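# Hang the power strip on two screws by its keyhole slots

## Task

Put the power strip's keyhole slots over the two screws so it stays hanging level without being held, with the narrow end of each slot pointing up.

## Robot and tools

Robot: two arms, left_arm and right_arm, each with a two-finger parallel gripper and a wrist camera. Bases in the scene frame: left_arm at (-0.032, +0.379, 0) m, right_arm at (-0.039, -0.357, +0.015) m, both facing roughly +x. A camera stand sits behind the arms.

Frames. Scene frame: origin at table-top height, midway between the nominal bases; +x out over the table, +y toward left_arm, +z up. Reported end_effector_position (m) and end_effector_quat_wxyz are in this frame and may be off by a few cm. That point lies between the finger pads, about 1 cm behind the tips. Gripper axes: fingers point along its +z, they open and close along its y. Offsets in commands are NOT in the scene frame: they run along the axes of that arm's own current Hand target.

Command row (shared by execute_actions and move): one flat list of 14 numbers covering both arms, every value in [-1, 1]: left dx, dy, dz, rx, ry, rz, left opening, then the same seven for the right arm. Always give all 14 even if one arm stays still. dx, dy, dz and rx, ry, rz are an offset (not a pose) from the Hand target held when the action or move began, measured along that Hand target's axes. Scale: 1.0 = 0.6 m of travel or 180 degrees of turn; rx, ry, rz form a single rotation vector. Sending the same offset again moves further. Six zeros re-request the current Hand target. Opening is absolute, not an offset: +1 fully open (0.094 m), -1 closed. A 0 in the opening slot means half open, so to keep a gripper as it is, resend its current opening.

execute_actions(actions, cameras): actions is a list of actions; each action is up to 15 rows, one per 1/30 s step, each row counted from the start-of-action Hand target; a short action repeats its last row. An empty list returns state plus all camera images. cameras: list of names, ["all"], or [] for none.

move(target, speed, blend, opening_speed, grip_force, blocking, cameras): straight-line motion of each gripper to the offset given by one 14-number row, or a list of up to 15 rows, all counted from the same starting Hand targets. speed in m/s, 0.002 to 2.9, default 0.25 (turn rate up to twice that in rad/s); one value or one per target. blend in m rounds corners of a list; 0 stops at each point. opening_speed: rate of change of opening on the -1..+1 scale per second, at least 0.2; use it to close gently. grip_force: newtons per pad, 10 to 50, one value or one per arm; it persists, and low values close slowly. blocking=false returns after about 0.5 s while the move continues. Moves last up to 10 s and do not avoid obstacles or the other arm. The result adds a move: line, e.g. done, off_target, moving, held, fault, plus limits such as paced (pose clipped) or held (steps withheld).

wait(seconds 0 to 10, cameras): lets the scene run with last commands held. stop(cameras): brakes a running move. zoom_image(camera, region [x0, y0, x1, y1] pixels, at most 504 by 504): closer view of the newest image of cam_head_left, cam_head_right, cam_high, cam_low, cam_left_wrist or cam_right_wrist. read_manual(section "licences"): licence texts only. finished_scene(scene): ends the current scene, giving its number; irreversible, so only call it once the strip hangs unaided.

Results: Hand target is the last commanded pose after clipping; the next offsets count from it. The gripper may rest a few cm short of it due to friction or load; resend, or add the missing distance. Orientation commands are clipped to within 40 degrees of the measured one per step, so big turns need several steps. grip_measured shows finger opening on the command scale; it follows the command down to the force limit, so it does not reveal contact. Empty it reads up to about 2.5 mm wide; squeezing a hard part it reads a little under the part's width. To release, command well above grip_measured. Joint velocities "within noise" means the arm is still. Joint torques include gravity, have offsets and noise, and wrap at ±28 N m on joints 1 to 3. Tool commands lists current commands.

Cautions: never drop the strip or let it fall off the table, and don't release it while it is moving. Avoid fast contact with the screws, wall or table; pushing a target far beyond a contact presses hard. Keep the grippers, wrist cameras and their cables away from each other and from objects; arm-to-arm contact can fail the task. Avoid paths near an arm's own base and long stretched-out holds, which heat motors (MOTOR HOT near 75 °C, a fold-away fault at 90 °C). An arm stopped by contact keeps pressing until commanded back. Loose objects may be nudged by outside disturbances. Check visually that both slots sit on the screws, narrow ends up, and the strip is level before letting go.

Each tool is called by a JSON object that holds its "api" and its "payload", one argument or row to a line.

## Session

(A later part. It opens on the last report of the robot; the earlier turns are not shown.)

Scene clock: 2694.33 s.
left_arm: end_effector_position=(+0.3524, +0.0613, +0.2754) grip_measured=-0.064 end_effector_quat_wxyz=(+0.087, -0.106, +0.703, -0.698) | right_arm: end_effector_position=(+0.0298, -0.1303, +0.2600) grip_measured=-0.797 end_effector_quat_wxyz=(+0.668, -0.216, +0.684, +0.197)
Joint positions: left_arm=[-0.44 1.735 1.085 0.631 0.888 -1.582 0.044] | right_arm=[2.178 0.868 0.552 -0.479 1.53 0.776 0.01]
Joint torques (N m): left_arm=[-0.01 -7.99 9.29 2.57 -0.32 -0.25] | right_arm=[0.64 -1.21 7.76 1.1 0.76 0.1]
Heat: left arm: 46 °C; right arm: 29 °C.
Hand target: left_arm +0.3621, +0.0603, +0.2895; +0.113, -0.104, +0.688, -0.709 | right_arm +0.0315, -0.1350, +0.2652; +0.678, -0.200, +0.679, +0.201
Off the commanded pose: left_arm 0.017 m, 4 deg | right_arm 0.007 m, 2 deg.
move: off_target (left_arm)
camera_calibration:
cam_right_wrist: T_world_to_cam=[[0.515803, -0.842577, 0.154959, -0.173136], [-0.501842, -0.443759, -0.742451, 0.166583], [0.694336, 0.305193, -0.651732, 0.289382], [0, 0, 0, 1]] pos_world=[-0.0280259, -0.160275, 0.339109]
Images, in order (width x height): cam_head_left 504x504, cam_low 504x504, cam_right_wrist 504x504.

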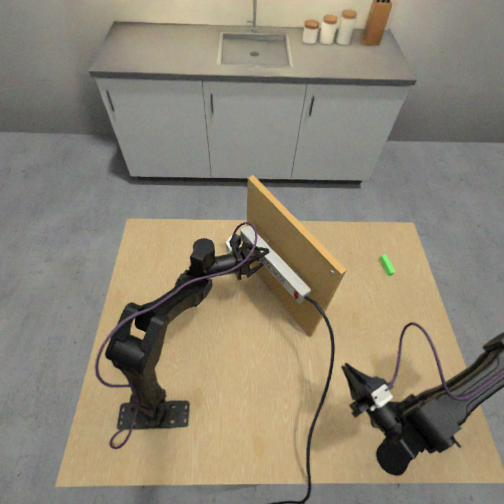

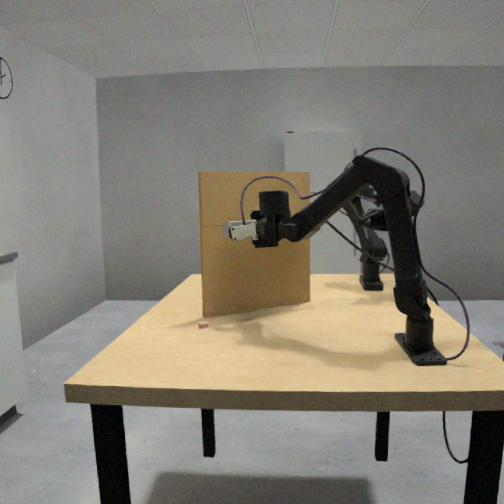

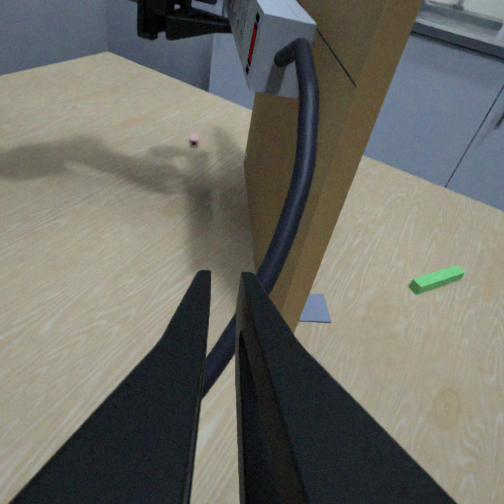

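{"api": "move", "payload": {
  "target": [-0.010,-0.028,0.016,0,0,0.002,-0.3,0,0,0,0,0,0,-0.8],
  "speed": 0.04,
  "cameras": ["cam_head_left","cam_low","cam_right_wrist"]
}}

{"api": "zoom_image", "payload": {
  "camera": "cam_right_wrist",
  "region": [200, 0, 350, 130]
}}

{"api": "zoom_image", "payload": {
  "camera": "cam_low",
  "region": [195, 195, 265, 265]
}}

{"api": "zoom_image", "payload": {
  "camera": "cam_head_left",
  "region": [230, 200, 330, 300]
}}

Scene clock: 2707.83 s.
left_arm: end_effector_position=(+0.3572, +0.0547, +0.2886) grip_measured=-0.064 end_effector_quat_wxyz=(+0.087, -0.100, +0.704, -0.698) | right_arm: end_effector_position=(+0.0298, -0.1303, +0.2600) grip_measured=-0.797 end_effector_quat_wxyz=(+0.668, -0.216, +0.684, +0.197)
Joint positions: left_arm=[-0.449 1.745 1.154 0.574 0.887 -1.574 0.044] | right_arm=[2.178 0.868 0.552 -0.479 1.53 0.776 0.01]
Joint torques (N m): left_arm=[-0.18 -7.94 11.08 2.39 -0.46 -0.21] | right_arm=[0.64 -1.2 7.77 1.1 0.76 0.09]
Heat: left arm: 46 °C; right arm: 29 °C.
Hand target: left_arm +0.3705, +0.0535, +0.3068; +0.115, -0.102, +0.689, -0.709 | right_arm +0.0315, -0.1350, +0.2652; +0.678, -0.200, +0.679, +0.201
Off the commanded pose: left_arm 0.022 m, 4 deg | right_arm 0.007 m, 2 deg.
move: off_target (left_arm)
camera_calibration:
cam_right_wrist: T_world_to_cam=[[0.515803, -0.842577, 0.154959, -0.173136], [-0.501842, -0.443759, -0.742451, 0.166583], [0.694336, 0.305193, -0.651732, 0.289382], [0, 0, 0, 1]] pos_world=[-0.0280259, -0.160275, 0.339109]
Images, in order (width x height): cam_head_left 504x504, cam_low 504x504, cam_right_wrist 504x504.

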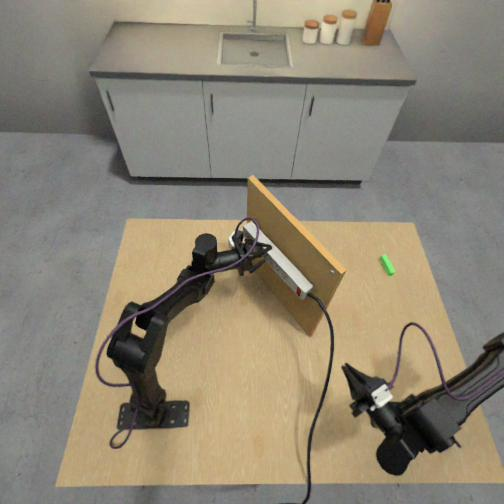

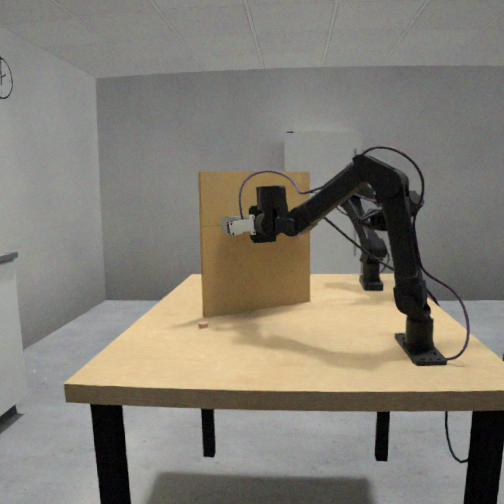

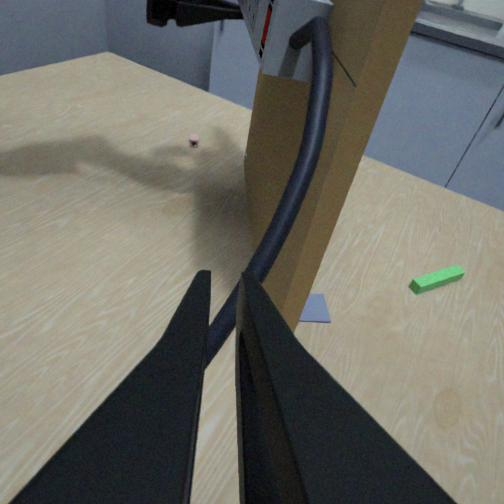

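Scaled by 3.360 from the camera's 504x504 image, which has a finer 720x720 frame.

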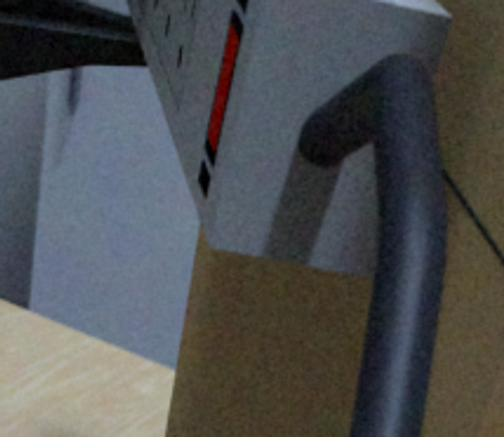

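Scaled by 7.200 from the camera's 504x504 image, which has a finer 720x720 frame.

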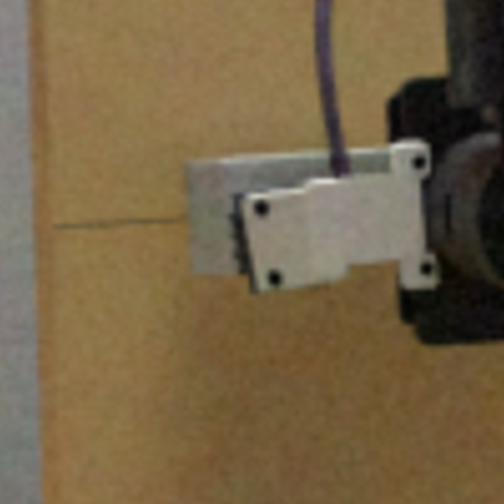

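Scaled by 5.040 from the camera's 504x504 image, which has a finer 720x720 frame.

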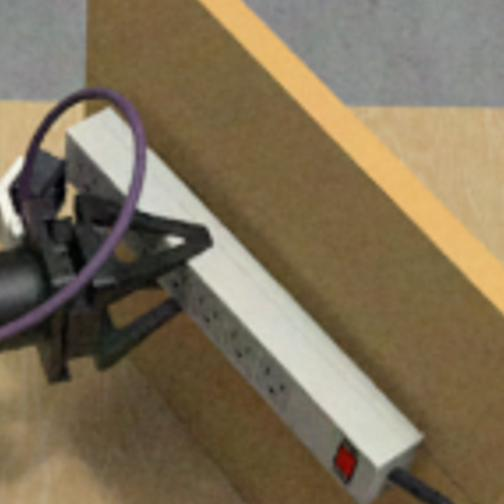

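{"api": "move", "payload": {
  "target": [-0.003,0.031,0.00,0,0,0,-0.3,0,0,0,0,0,0,-0.8],
  "speed": 0.03,
  "cameras": ["cam_head_left","cam_low","cam_right_wrist"]
}}

{"api": "zoom_image", "payload": {
  "camera": "cam_right_wrist",
  "region": [200, 0, 350, 130]
}}

{"api": "zoom_image", "payload": {
  "camera": "cam_low",
  "region": [195, 195, 265, 265]
}}

{"api": "zoom_image", "payload": {
  "camera": "cam_head_left",
  "region": [230, 200, 330, 300]
}}

Scene clock: 2718.43 s.
left_arm: end_effector_position=(+0.3624, +0.0524, +0.2809) grip_measured=-0.064 end_effector_quat_wxyz=(+0.091, -0.097, +0.702, -0.700) | right_arm: end_effector_position=(+0.0298, -0.1303, +0.2600) grip_measured=-0.797 end_effector_quat_wxyz=(+0.668, -0.216, +0.684, +0.197)
Joint positions: left_arm=[-0.449 1.778 1.154 0.617 0.887 -1.573 0.044] | right_arm=[2.178 0.868 0.552 -0.479 1.53 0.776 0.01]
Joint torques (N m): left_arm=[0.21 -8.18 7.65 2.6 -0.4 -0.27] | right_arm=[0.64 -1.18 7.77 1.1 0.76 0.09]
Heat: left arm: 45 °C; right arm: 29 °C.
Hand target: left_arm +0.3726, +0.0536, +0.2882; +0.115, -0.102, +0.689, -0.709 | right_arm +0.0315, -0.1350, +0.2652; +0.678, -0.200, +0.679, +0.201
Off the commanded pose: left_arm 0.013 m, 3 deg | right_arm 0.007 m, 2 deg.
move: off_target (left_arm)
camera_calibration:
cam_right_wrist: T_world_to_cam=[[0.515803, -0.842577, 0.154959, -0.173136], [-0.501842, -0.443759, -0.742451, 0.166583], [0.694336, 0.305193, -0.651732, 0.289382], [0, 0, 0, 1]] pos_world=[-0.0280259, -0.160275, 0.339109]
Images, in order (width x height): cam_head_left 504x504, cam_low 504x504, cam_right_wrist 504x504.

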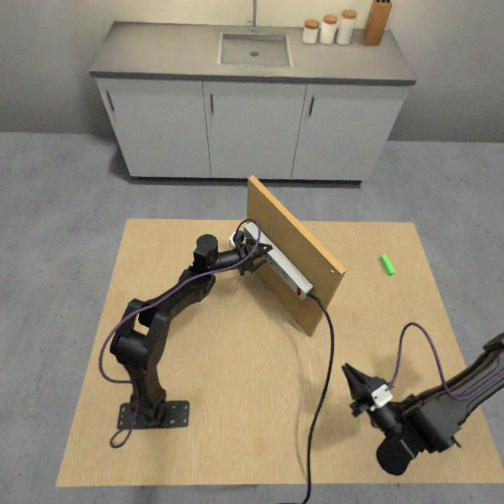

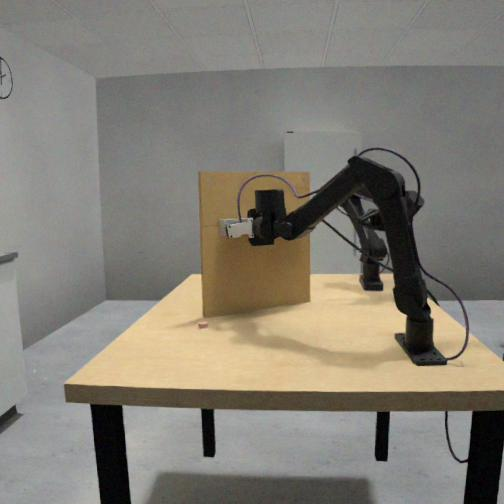

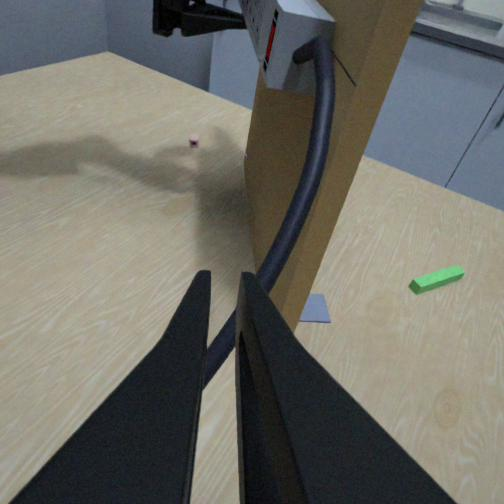

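Scaled by 3.360 from the camera's 504x504 image, which has a finer 720x720 frame.

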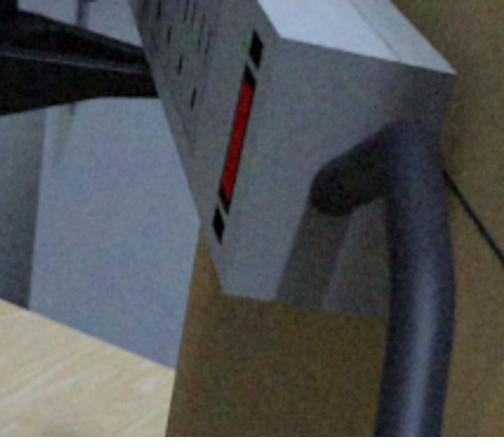

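Scaled by 7.200 from the camera's 504x504 image, which has a finer 720x720 frame.

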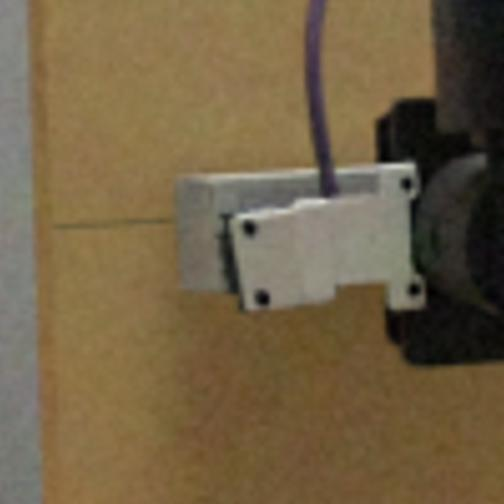

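Scaled by 5.040 from the camera's 504x504 image, which has a finer 720x720 frame.

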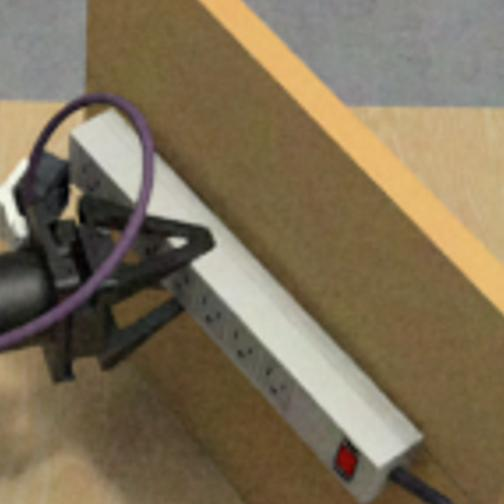

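{"api": "move", "payload": {
  "target": [-0.002,-0.013,0.012,0,0,0,-0.3,0,0,0,0,0,0,-0.8],
  "speed": 0.03,
  "cameras": ["cam_head_left","cam_low","cam_right_wrist"]
}}

{"api": "zoom_image", "payload": {
  "camera": "cam_right_wrist",
  "region": [200, 0, 350, 130]
}}

{"api": "zoom_image", "payload": {
  "camera": "cam_low",
  "region": [195, 195, 265, 265]
}}

{"api": "zoom_image", "payload": {
  "camera": "cam_head_left",
  "region": [230, 200, 330, 300]
}}

Scene clock: 2729.40 s.
left_arm: end_effector_position=(+0.3616, +0.0489, +0.2782) grip_measured=-0.064 end_effector_quat_wxyz=(+0.087, -0.099, +0.704, -0.698) | right_arm: end_effector_position=(+0.0298, -0.1303, +0.2600) grip_measured=-0.797 end_effector_quat_wxyz=(+0.668, -0.216, +0.684, +0.197)
Joint positions: left_arm=[-0.458 1.783 1.157 0.609 0.881 -1.573 0.044] | right_arm=[2.178 0.868 0.552 -0.479 1.53 0.776 0.01]
Joint torques (N m): left_arm=[-0.09 -8.16 11.04 2.4 -0.49 -0.25] | right_arm=[0.65 -1.2 7.76 1.1 0.76 0.09]
Heat: left arm: 45 °C; right arm: 29 °C.
Hand target: left_arm +0.3758, +0.0473, +0.2963; +0.115, -0.102, +0.689, -0.709 | right_arm +0.0315, -0.1350, +0.2652; +0.678, -0.200, +0.679, +0.201
Off the commanded pose: left_arm 0.023 m, 4 deg | right_arm 0.007 m, 2 deg.
move: off_target (left_arm)
camera_calibration:
cam_right_wrist: T_world_to_cam=[[0.515803, -0.842577, 0.154959, -0.173136], [-0.501842, -0.443759, -0.742451, 0.166583], [0.694336, 0.305193, -0.651732, 0.289382], [0, 0, 0, 1]] pos_world=[-0.0280259, -0.160275, 0.339109]
Images, in order (width x height): cam_head_left 504x504, cam_low 504x504, cam_right_wrist 504x504.

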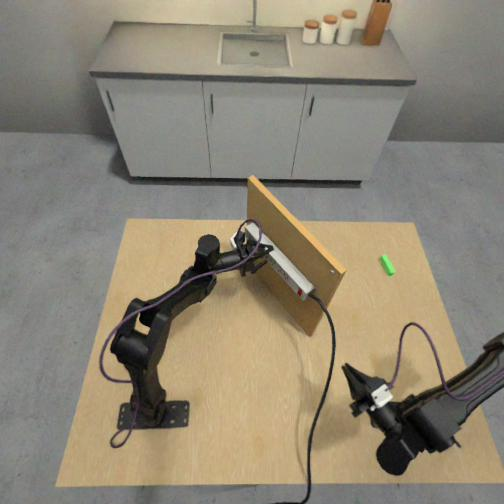

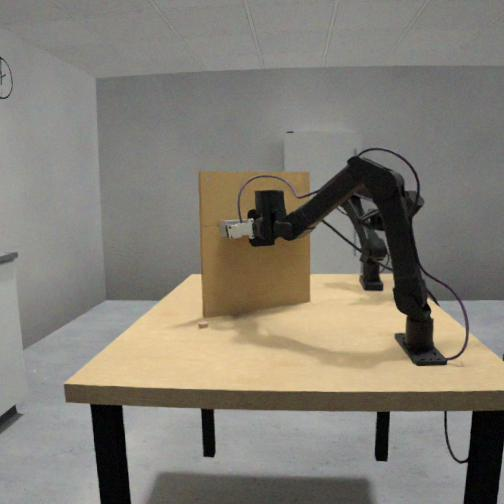

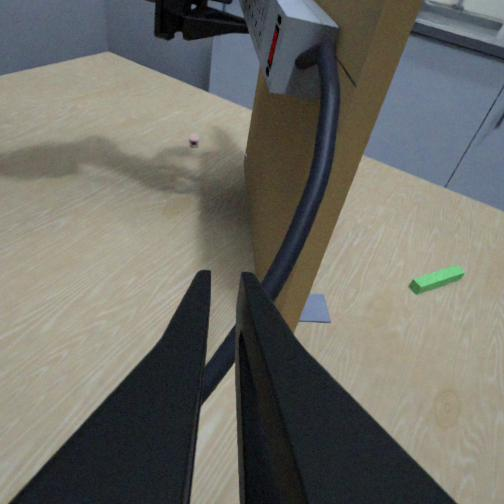

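Scaled by 3.360 from the camera's 504x504 image, which has a finer 720x720 frame.

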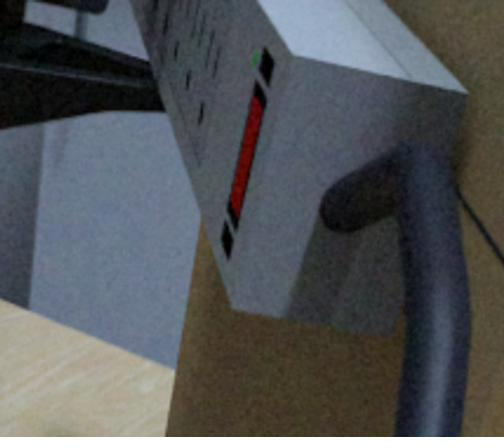

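Scaled by 7.200 from the camera's 504x504 image, which has a finer 720x720 frame.

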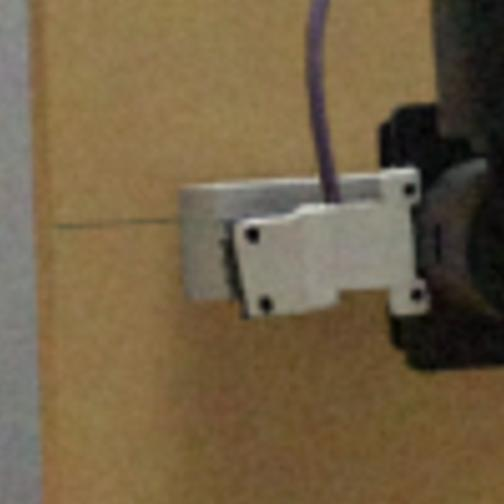

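Scaled by 5.040 from the camera's 504x504 image, which has a finer 720x720 frame.

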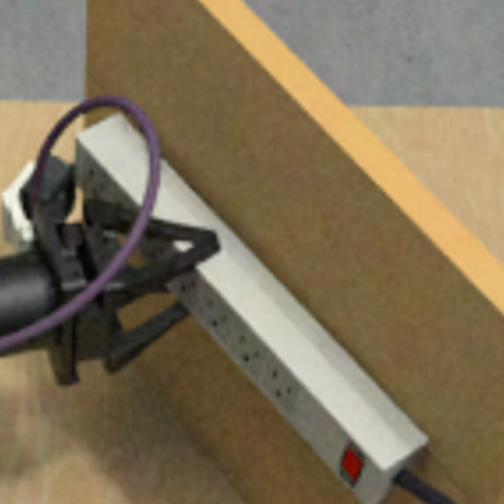

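{"api": "move", "payload": {
  "target": [-0.006,-0.006,0.016,0,0,0,-0.3,0,0,0,0,0,0,-0.8],
  "speed": 0.03,
  "cameras": ["cam_head_left","cam_low","cam_right_wrist"]
}}

{"api": "zoom_image", "payload": {
  "camera": "cam_right_wrist",
  "region": [200, 0, 350, 130]
}}

{"api": "zoom_image", "payload": {
  "camera": "cam_low",
  "region": [195, 195, 265, 265]
}}

{"api": "zoom_image", "payload": {
  "camera": "cam_head_left",
  "region": [230, 200, 330, 300]
}}

Scene clock: 2739.83 s.
left_arm: end_effector_position=(+0.3663, +0.0432, +0.2795) grip_measured=-0.064 end_effector_quat_wxyz=(+0.084, -0.098, +0.706, -0.696) | right_arm: end_effector_position=(+0.0298, -0.1303, +0.2600) grip_measured=-0.797 end_effector_quat_wxyz=(+0.668, -0.216, +0.684, +0.197)
Joint positions: left_arm=[-0.464 1.806 1.198 0.582 0.881 -1.569 0.044] | right_arm=[2.178 0.868 0.552 -0.479 1.53 0.776 0.01]
Joint torques (N m): left_arm=[-0.46 -8.44 11.75 2.42 -0.59 -0.3] | right_arm=[0.64 -1.2 7.77 1.1 0.76 0.1]
Heat: left arm: 46 °C; right arm: 29 °C.
Hand target: left_arm +0.3820, +0.0393, +0.3003; +0.115, -0.102, +0.689, -0.709 | right_arm +0.0315, -0.1350, +0.2652; +0.678, -0.200, +0.679, +0.201
Off the commanded pose: left_arm 0.026 m, 4 deg | right_arm 0.007 m, 2 deg.
move: off_target (left_arm)
camera_calibration:
cam_right_wrist: T_world_to_cam=[[0.515803, -0.842577, 0.154959, -0.173136], [-0.501842, -0.443759, -0.742451, 0.166583], [0.694336, 0.305193, -0.651732, 0.289382], [0, 0, 0, 1]] pos_world=[-0.0280259, -0.160275, 0.339109]
Images, in order (width x height): cam_head_left 504x504, cam_low 504x504, cam_right_wrist 504x504.

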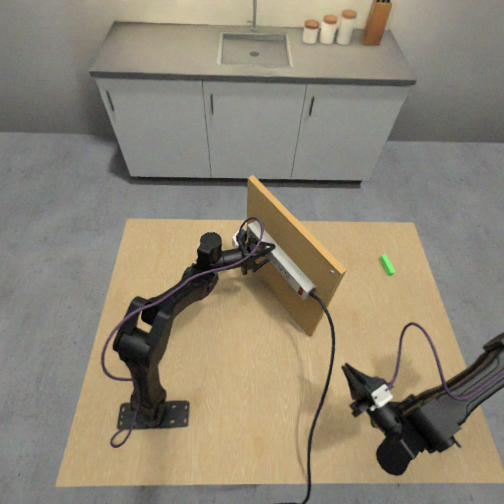

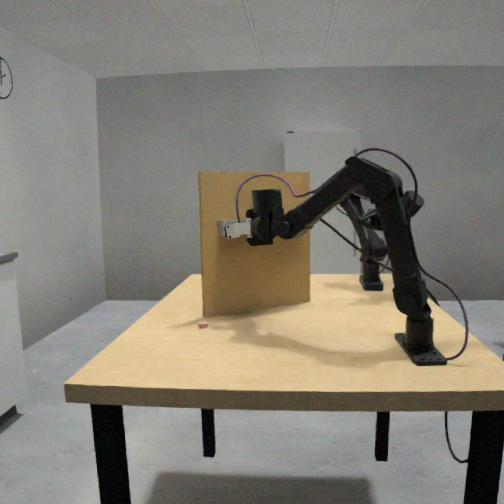

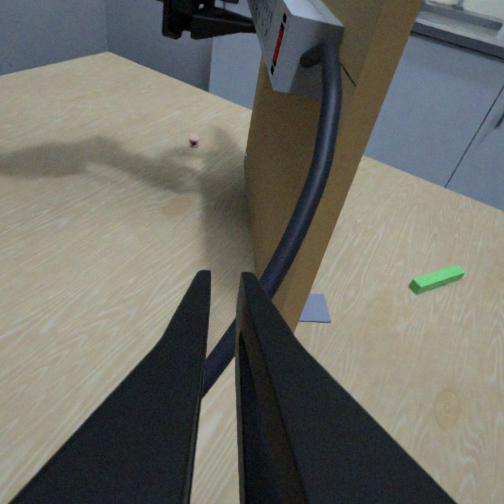

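Scaled by 3.360 from the camera's 504x504 image, which has a finer 720x720 frame.

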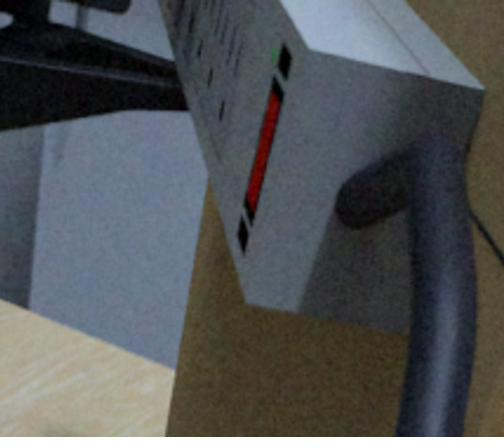

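Scaled by 7.200 from the camera's 504x504 image, which has a finer 720x720 frame.

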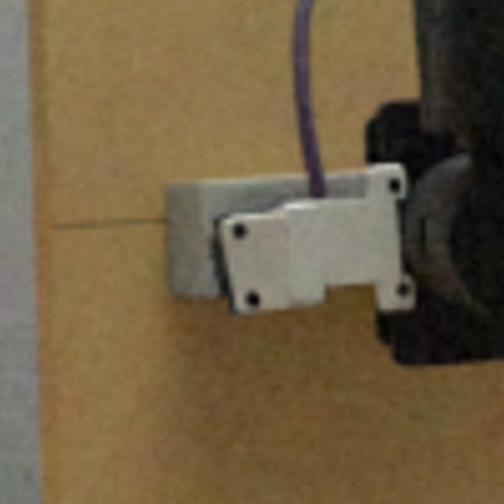

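Scaled by 5.040 from the camera's 504x504 image, which has a finer 720x720 frame.

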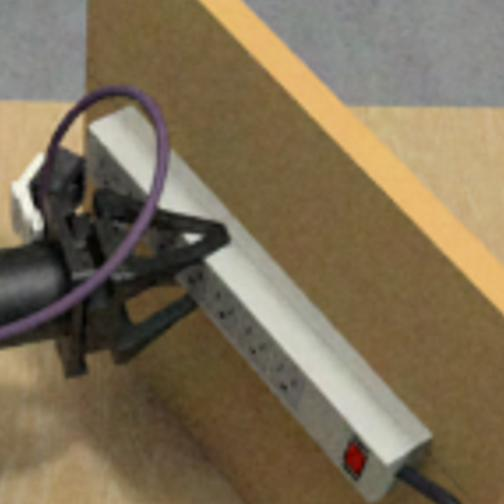

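{"api": "move", "payload": {
  "target": [-0.004,0,0.012,0,0,0,-0.3,0,0,0,0,0,0,-0.8],
  "speed": 0.03,
  "cameras": ["cam_head_left","cam_low","cam_right_wrist"]
}}

{"api": "zoom_image", "payload": {
  "camera": "cam_right_wrist",
  "region": [200, 0, 350, 130]
}}

{"api": "zoom_image", "payload": {
  "camera": "cam_low",
  "region": [195, 195, 265, 265]
}}

{"api": "zoom_image", "payload": {
  "camera": "cam_head_left",
  "region": [230, 200, 330, 300]
}}

Scene clock: 2747.73 s.
left_arm: end_effector_position=(+0.3650, +0.0413, +0.2792) grip_measured=-0.064 end_effector_quat_wxyz=(+0.077, -0.093, +0.708, -0.696) | right_arm: end_effector_position=(+0.0298, -0.1303, +0.2600) grip_measured=-0.797 end_effector_quat_wxyz=(+0.668, -0.216, +0.684, +0.197)
Joint positions: left_arm=[-0.465 1.812 1.208 0.572 0.896 -1.565 0.044] | right_arm=[2.178 0.868 0.552 -0.479 1.53 0.776 0.01]
Joint torques (N m): left_arm=[-1.24 -7.28 12.9 2.44 -0.86 -0.32] | right_arm=[0.65 -1.18 7.76 1.1 0.76 0.09]
Heat: left arm: 46 °C; right arm: 29 °C.
Hand target: left_arm +0.3864, +0.0331, +0.3004; +0.115, -0.102, +0.689, -0.709 | right_arm +0.0315, -0.1350, +0.2652; +0.678, -0.200, +0.679, +0.201
Off the commanded pose: left_arm 0.031 m, 5 deg | right_arm 0.007 m, 2 deg.
move: off_target (left_arm)
camera_calibration:
cam_right_wrist: T_world_to_cam=[[0.515803, -0.842577, 0.154959, -0.173136], [-0.501842, -0.443759, -0.742451, 0.166583], [0.694336, 0.305193, -0.651732, 0.289382], [0, 0, 0, 1]] pos_world=[-0.0280259, -0.160275, 0.339109]
Images, in order (width x height): cam_head_left 504x504, cam_low 504x504, cam_right_wrist 504x504.

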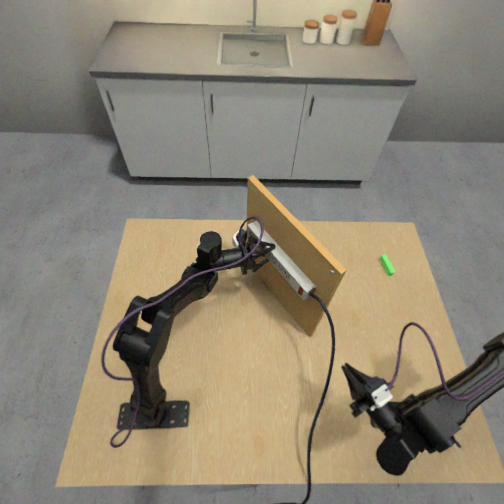

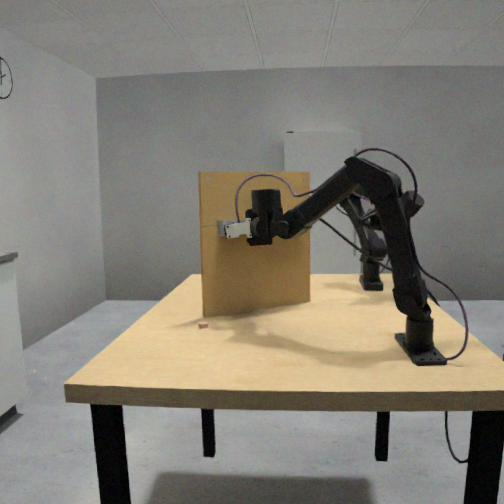

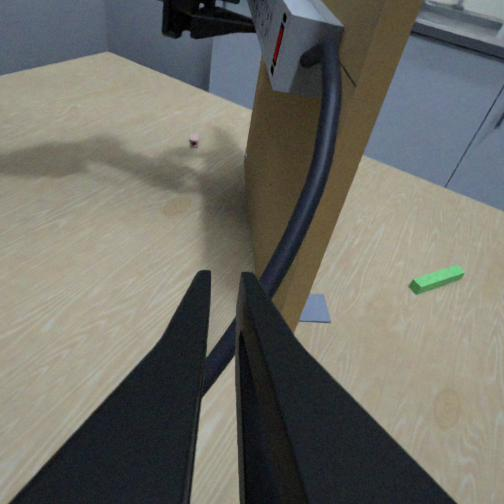

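Scaled by 3.360 from the camera's 504x504 image, which has a finer 720x720 frame.

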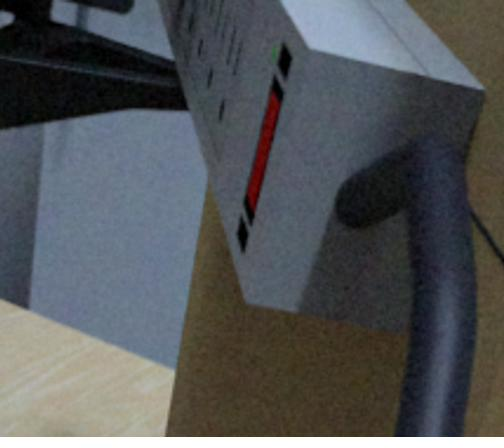

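Scaled by 7.200 from the camera's 504x504 image, which has a finer 720x720 frame.

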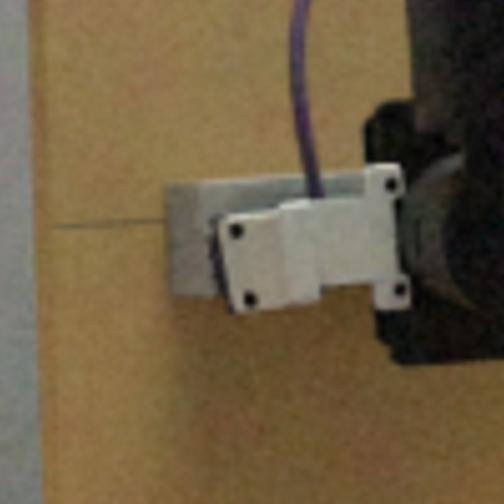

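Scaled by 5.040 from the camera's 504x504 image, which has a finer 720x720 frame.

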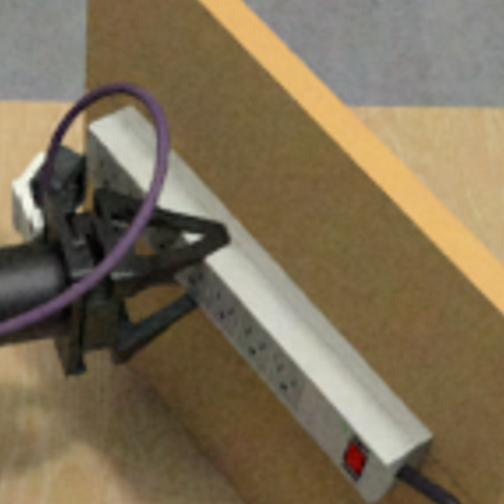

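{"api": "move", "payload": {
  "target": [
    [0.005,0,-0.014,0,0,0,-0.3,0,0,0,0,0,0,-0.8],
    [0.005,0.06,-0.014,0,0,0,-0.3,0,0,0,0,0,0,-0.8]
  ],
  "speed": 0.03,
  "cameras": ["cam_head_left","cam_low","cam_right_wrist"]
}}

{"api": "zoom_image", "payload": {
  "camera": "cam_right_wrist",
  "region": [200, 0, 350, 130]
}}

{"api": "zoom_image", "payload": {
  "camera": "cam_low",
  "region": [195, 195, 265, 265]
}}

{"api": "zoom_image", "payload": {
  "camera": "cam_head_left",
  "region": [230, 200, 330, 300]
}}

Scene clock: 2758.20 s.
left_arm: end_effector_position=(+0.3666, +0.0413, +0.2752) grip_measured=-0.064 end_effector_quat_wxyz=(+0.101, -0.072, +0.692, -0.712) | right_arm: end_effector_position=(+0.0298, -0.1303, +0.2600) grip_measured=-0.797 end_effector_quat_wxyz=(+0.668, -0.216, +0.684, +0.197)
Joint positions: left_arm=[-0.465 1.846 1.167 0.732 0.894 -1.575 0.044] | right_arm=[2.178 0.868 0.552 -0.479 1.53 0.776 0.01]
Joint torques (N m): left_arm=[-0.64 -6.84 7.1 2.21 -0.74 -0.11] | right_arm=[0.65 -1.2 7.77 1.1 0.76 0.09]
Heat: left arm: 45 °C; right arm: 29 °C.
Hand target: left_arm +0.3819, +0.0393, +0.2641; +0.115, -0.102, +0.689, -0.709 | right_arm +0.0315, -0.1350, +0.2652; +0.678, -0.200, +0.679, +0.201
Off the commanded pose: left_arm 0.019 m, 4 deg | right_arm 0.007 m, 2 deg.
move: off_target (left_arm)
camera_calibration:
cam_right_wrist: T_world_to_cam=[[0.515803, -0.842577, 0.154959, -0.173136], [-0.501842, -0.443759, -0.742451, 0.166583], [0.694336, 0.305193, -0.651732, 0.289382], [0, 0, 0, 1]] pos_world=[-0.0280259, -0.160275, 0.339109]
Images, in order (width x height): cam_head_left 504x504, cam_low 504x504, cam_right_wrist 504x504.

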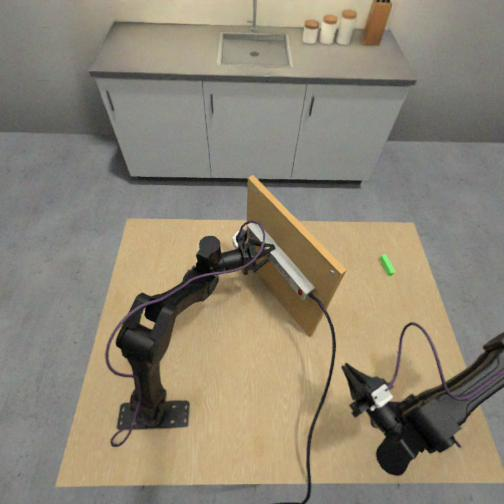

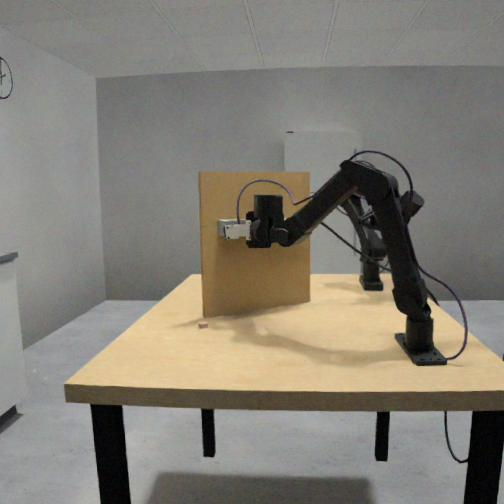

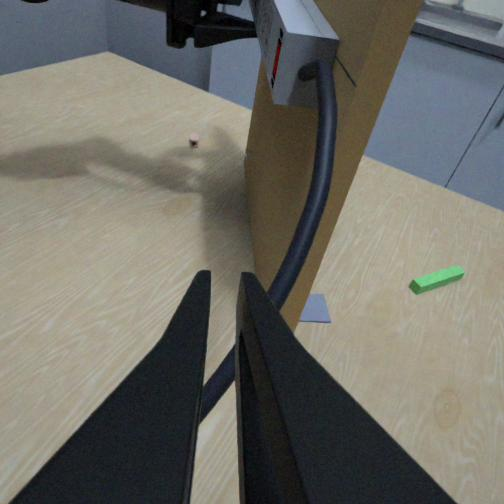

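Scaled by 3.360 from the camera's 504x504 image, which has a finer 720x720 frame.

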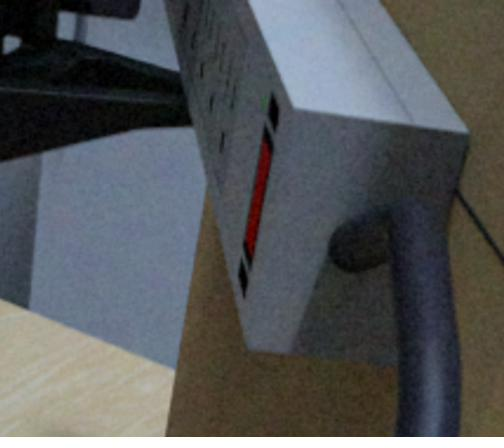

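Scaled by 7.200 from the camera's 504x504 image, which has a finer 720x720 frame.

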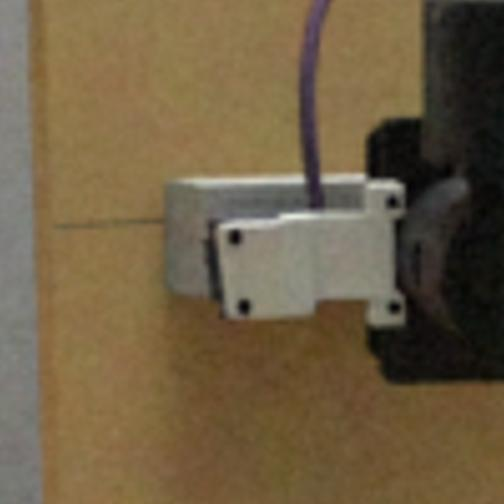

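Scaled by 5.040 from the camera's 504x504 image, which has a finer 720x720 frame.

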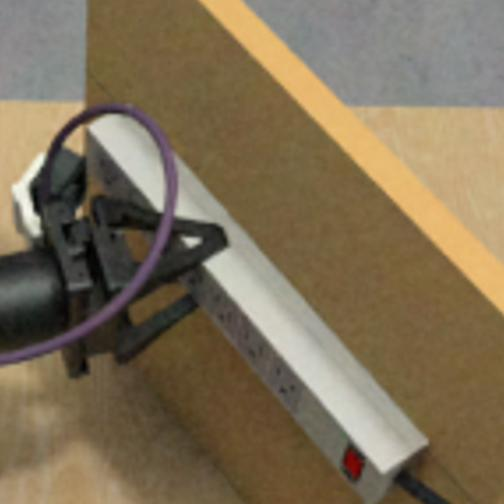

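{"api": "move", "payload": {
  "target": [0,0.015,-0.004,0,0,-0.02,-0.3,0,0,0,0,0,0,-0.8],
  "speed": 0.03,
  "cameras": ["cam_head_left","cam_low","cam_right_wrist"]
}}

{"api": "zoom_image", "payload": {
  "camera": "cam_right_wrist",
  "region": [200, 0, 350, 130]
}}

{"api": "zoom_image", "payload": {
  "camera": "cam_low",
  "region": [195, 195, 265, 265]
}}

{"api": "zoom_image", "payload": {
  "camera": "cam_head_left",
  "region": [230, 200, 330, 300]
}}

Scene clock: 2768.57 s.
left_arm: end_effector_position=(+0.3668, +0.0416, +0.2693) grip_measured=-0.064 end_effector_quat_wxyz=(+0.093, -0.081, +0.686, -0.717) | right_arm: end_effector_position=(+0.0298, -0.1303, +0.2600) grip_measured=-0.797 end_effector_quat_wxyz=(+0.668, -0.216, +0.684, +0.197)
Joint positions: left_arm=[-0.465 1.862 1.145 0.79 0.891 -1.616 0.044] | right_arm=[2.178 0.868 0.552 -0.479 1.53 0.776 0.01]
Joint torques (N m): left_arm=[-0.31 -7.35 6.69 1.92 -0.73 -0.41] | right_arm=[0.64 -1.2 7.77 1.1 0.76 0.09]
Heat: left arm: 44 °C; right arm: 29 °C.
Hand target: left_arm +0.3814, +0.0414, +0.2551; +0.093, -0.123, +0.685, -0.712 | right_arm +0.0315, -0.1350, +0.2652; +0.678, -0.200, +0.679, +0.201
Off the commanded pose: left_arm 0.020 m, 5 deg | right_arm 0.007 m, 2 deg.
move: off_target (left_arm)
camera_calibration:
cam_right_wrist: T_world_to_cam=[[0.515803, -0.842577, 0.154959, -0.173136], [-0.501842, -0.443759, -0.742451, 0.166583], [0.694336, 0.305193, -0.651732, 0.289382], [0, 0, 0, 1]] pos_world=[-0.0280259, -0.160275, 0.339109]
Images, in order (width x height): cam_head_left 504x504, cam_low 504x504, cam_right_wrist 504x504.

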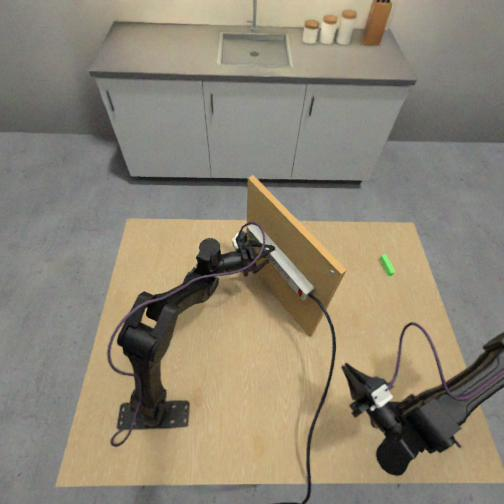

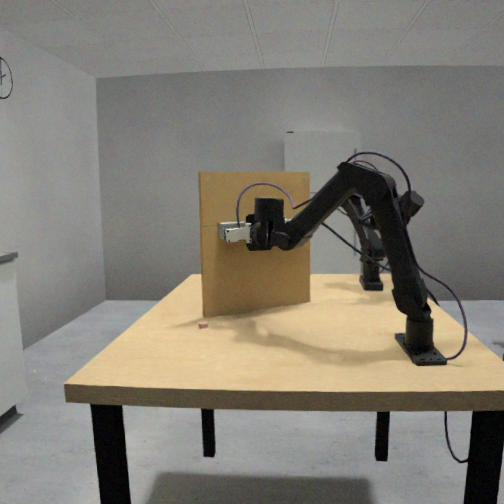

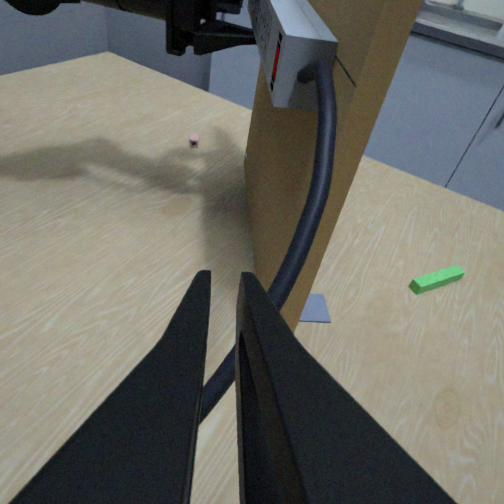

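Scaled by 3.360 from the camera's 504x504 image, which has a finer 720x720 frame.

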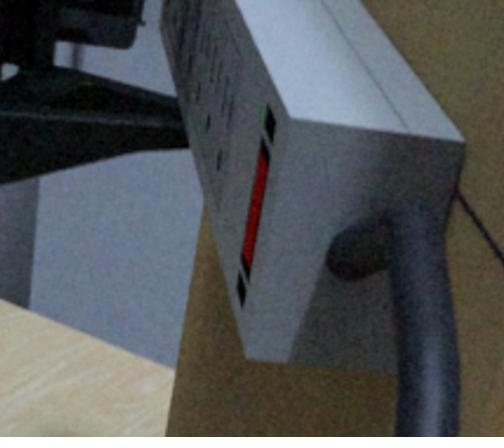

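Scaled by 7.200 from the camera's 504x504 image, which has a finer 720x720 frame.

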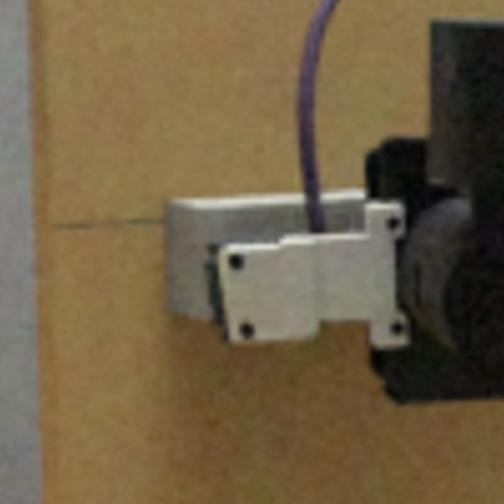

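Scaled by 5.040 from the camera's 504x504 image, which has a finer 720x720 frame.

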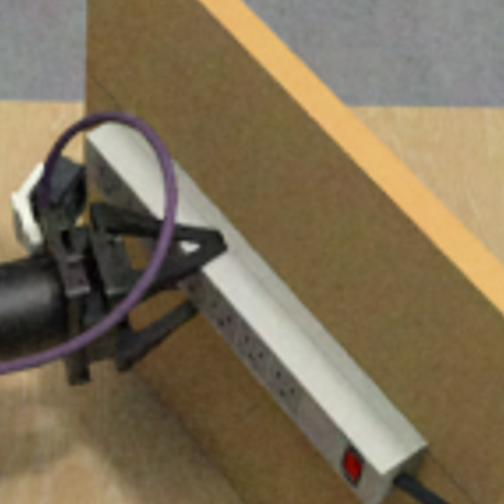

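{"api": "move", "payload": {
  "target": [0,0.024,-0.003,0,0,-0.004,-0.3,0,0,0,0,0,0,-0.8],
  "speed": 0.03,
  "cameras": ["cam_head_left","cam_low","cam_right_wrist"]
}}

{"api": "zoom_image", "payload": {
  "camera": "cam_right_wrist",
  "region": [200, 0, 350, 130]
}}

{"api": "zoom_image", "payload": {
  "camera": "cam_low",
  "region": [195, 195, 265, 265]
}}

Scene clock: 2776.63 s.
left_arm: end_effector_position=(+0.3671, +0.0422, +0.2610) grip_measured=-0.064 end_effector_quat_wxyz=(+0.095, -0.083, +0.680, -0.722) | right_arm: end_effector_position=(+0.0298, -0.1303, +0.2600) grip_measured=-0.797 end_effector_quat_wxyz=(+0.668, -0.216, +0.684, +0.197)
Joint positions: left_arm=[-0.465 1.883 1.118 0.86 0.885 -1.635 0.044] | right_arm=[2.178 0.868 0.552 -0.479 1.53 0.776 0.01]
Joint torques (N m): left_arm=[0.02 -7.41 5.89 1.78 -0.69 -0.3] | right_arm=[0.65 -1.2 7.77 1.1 0.76 0.09]
Heat: left arm: 44 °C; right arm: 29 °C.
Hand target: left_arm +0.3803, +0.0425, +0.2407; +0.088, -0.128, +0.684, -0.712 | right_arm +0.0315, -0.1350, +0.2652; +0.678, -0.200, +0.679, +0.201
Off the commanded pose: left_arm 0.024 m, 5 deg | right_arm 0.007 m, 2 deg.
move: off_target (left_arm)
camera_calibration:
cam_right_wrist: T_world_to_cam=[[0.515803, -0.842577, 0.154959, -0.173136], [-0.501842, -0.443759, -0.742451, 0.166583], [0.694336, 0.305193, -0.651732, 0.289382], [0, 0, 0, 1]] pos_world=[-0.0280259, -0.160275, 0.339109]
Images, in order (width x height): cam_head_left 504x504, cam_low 504x504, cam_right_wrist 504x504.

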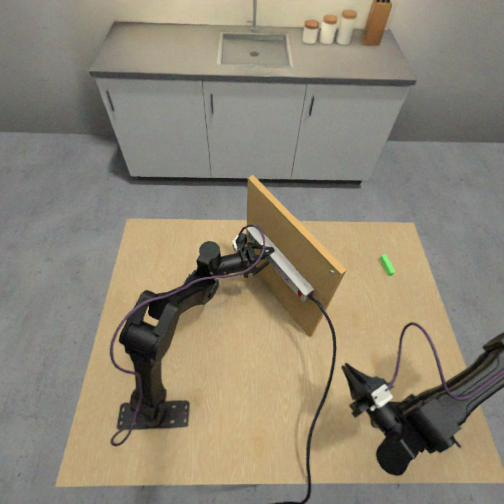

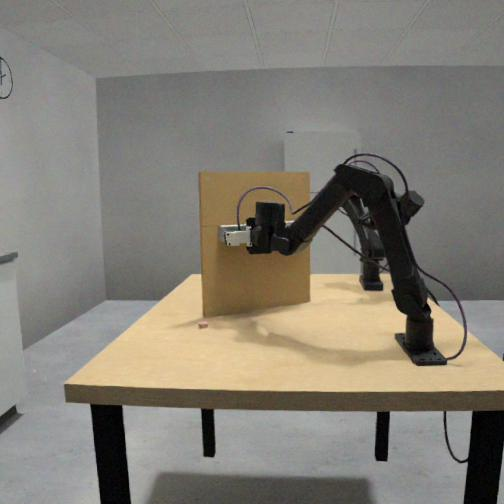

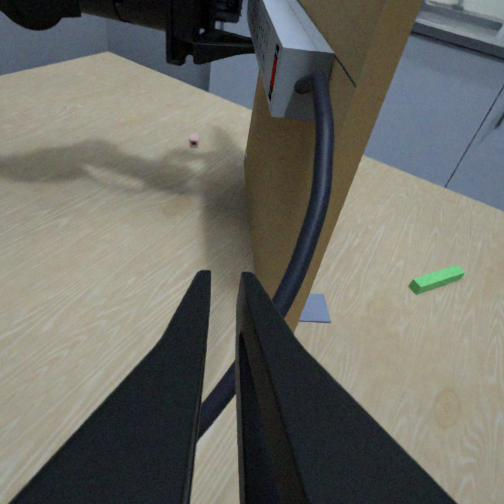

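Scaled by 3.360 from the camera's 504x504 image, which has a finer 720x720 frame.

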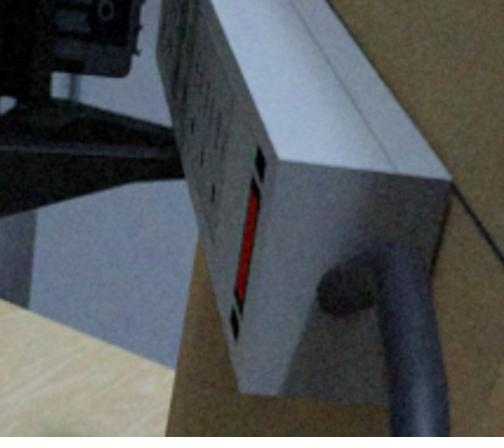

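Scaled by 7.200 from the camera's 504x504 image, which has a finer 720x720 frame.

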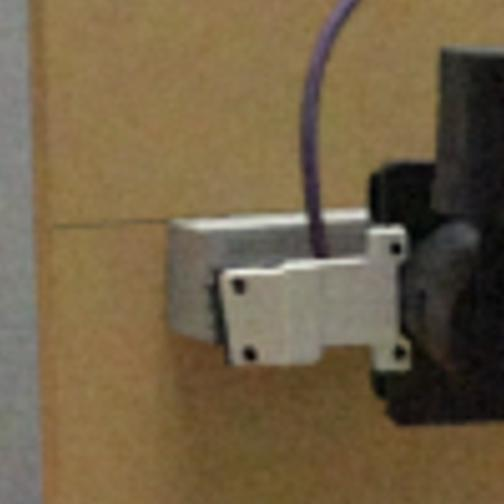

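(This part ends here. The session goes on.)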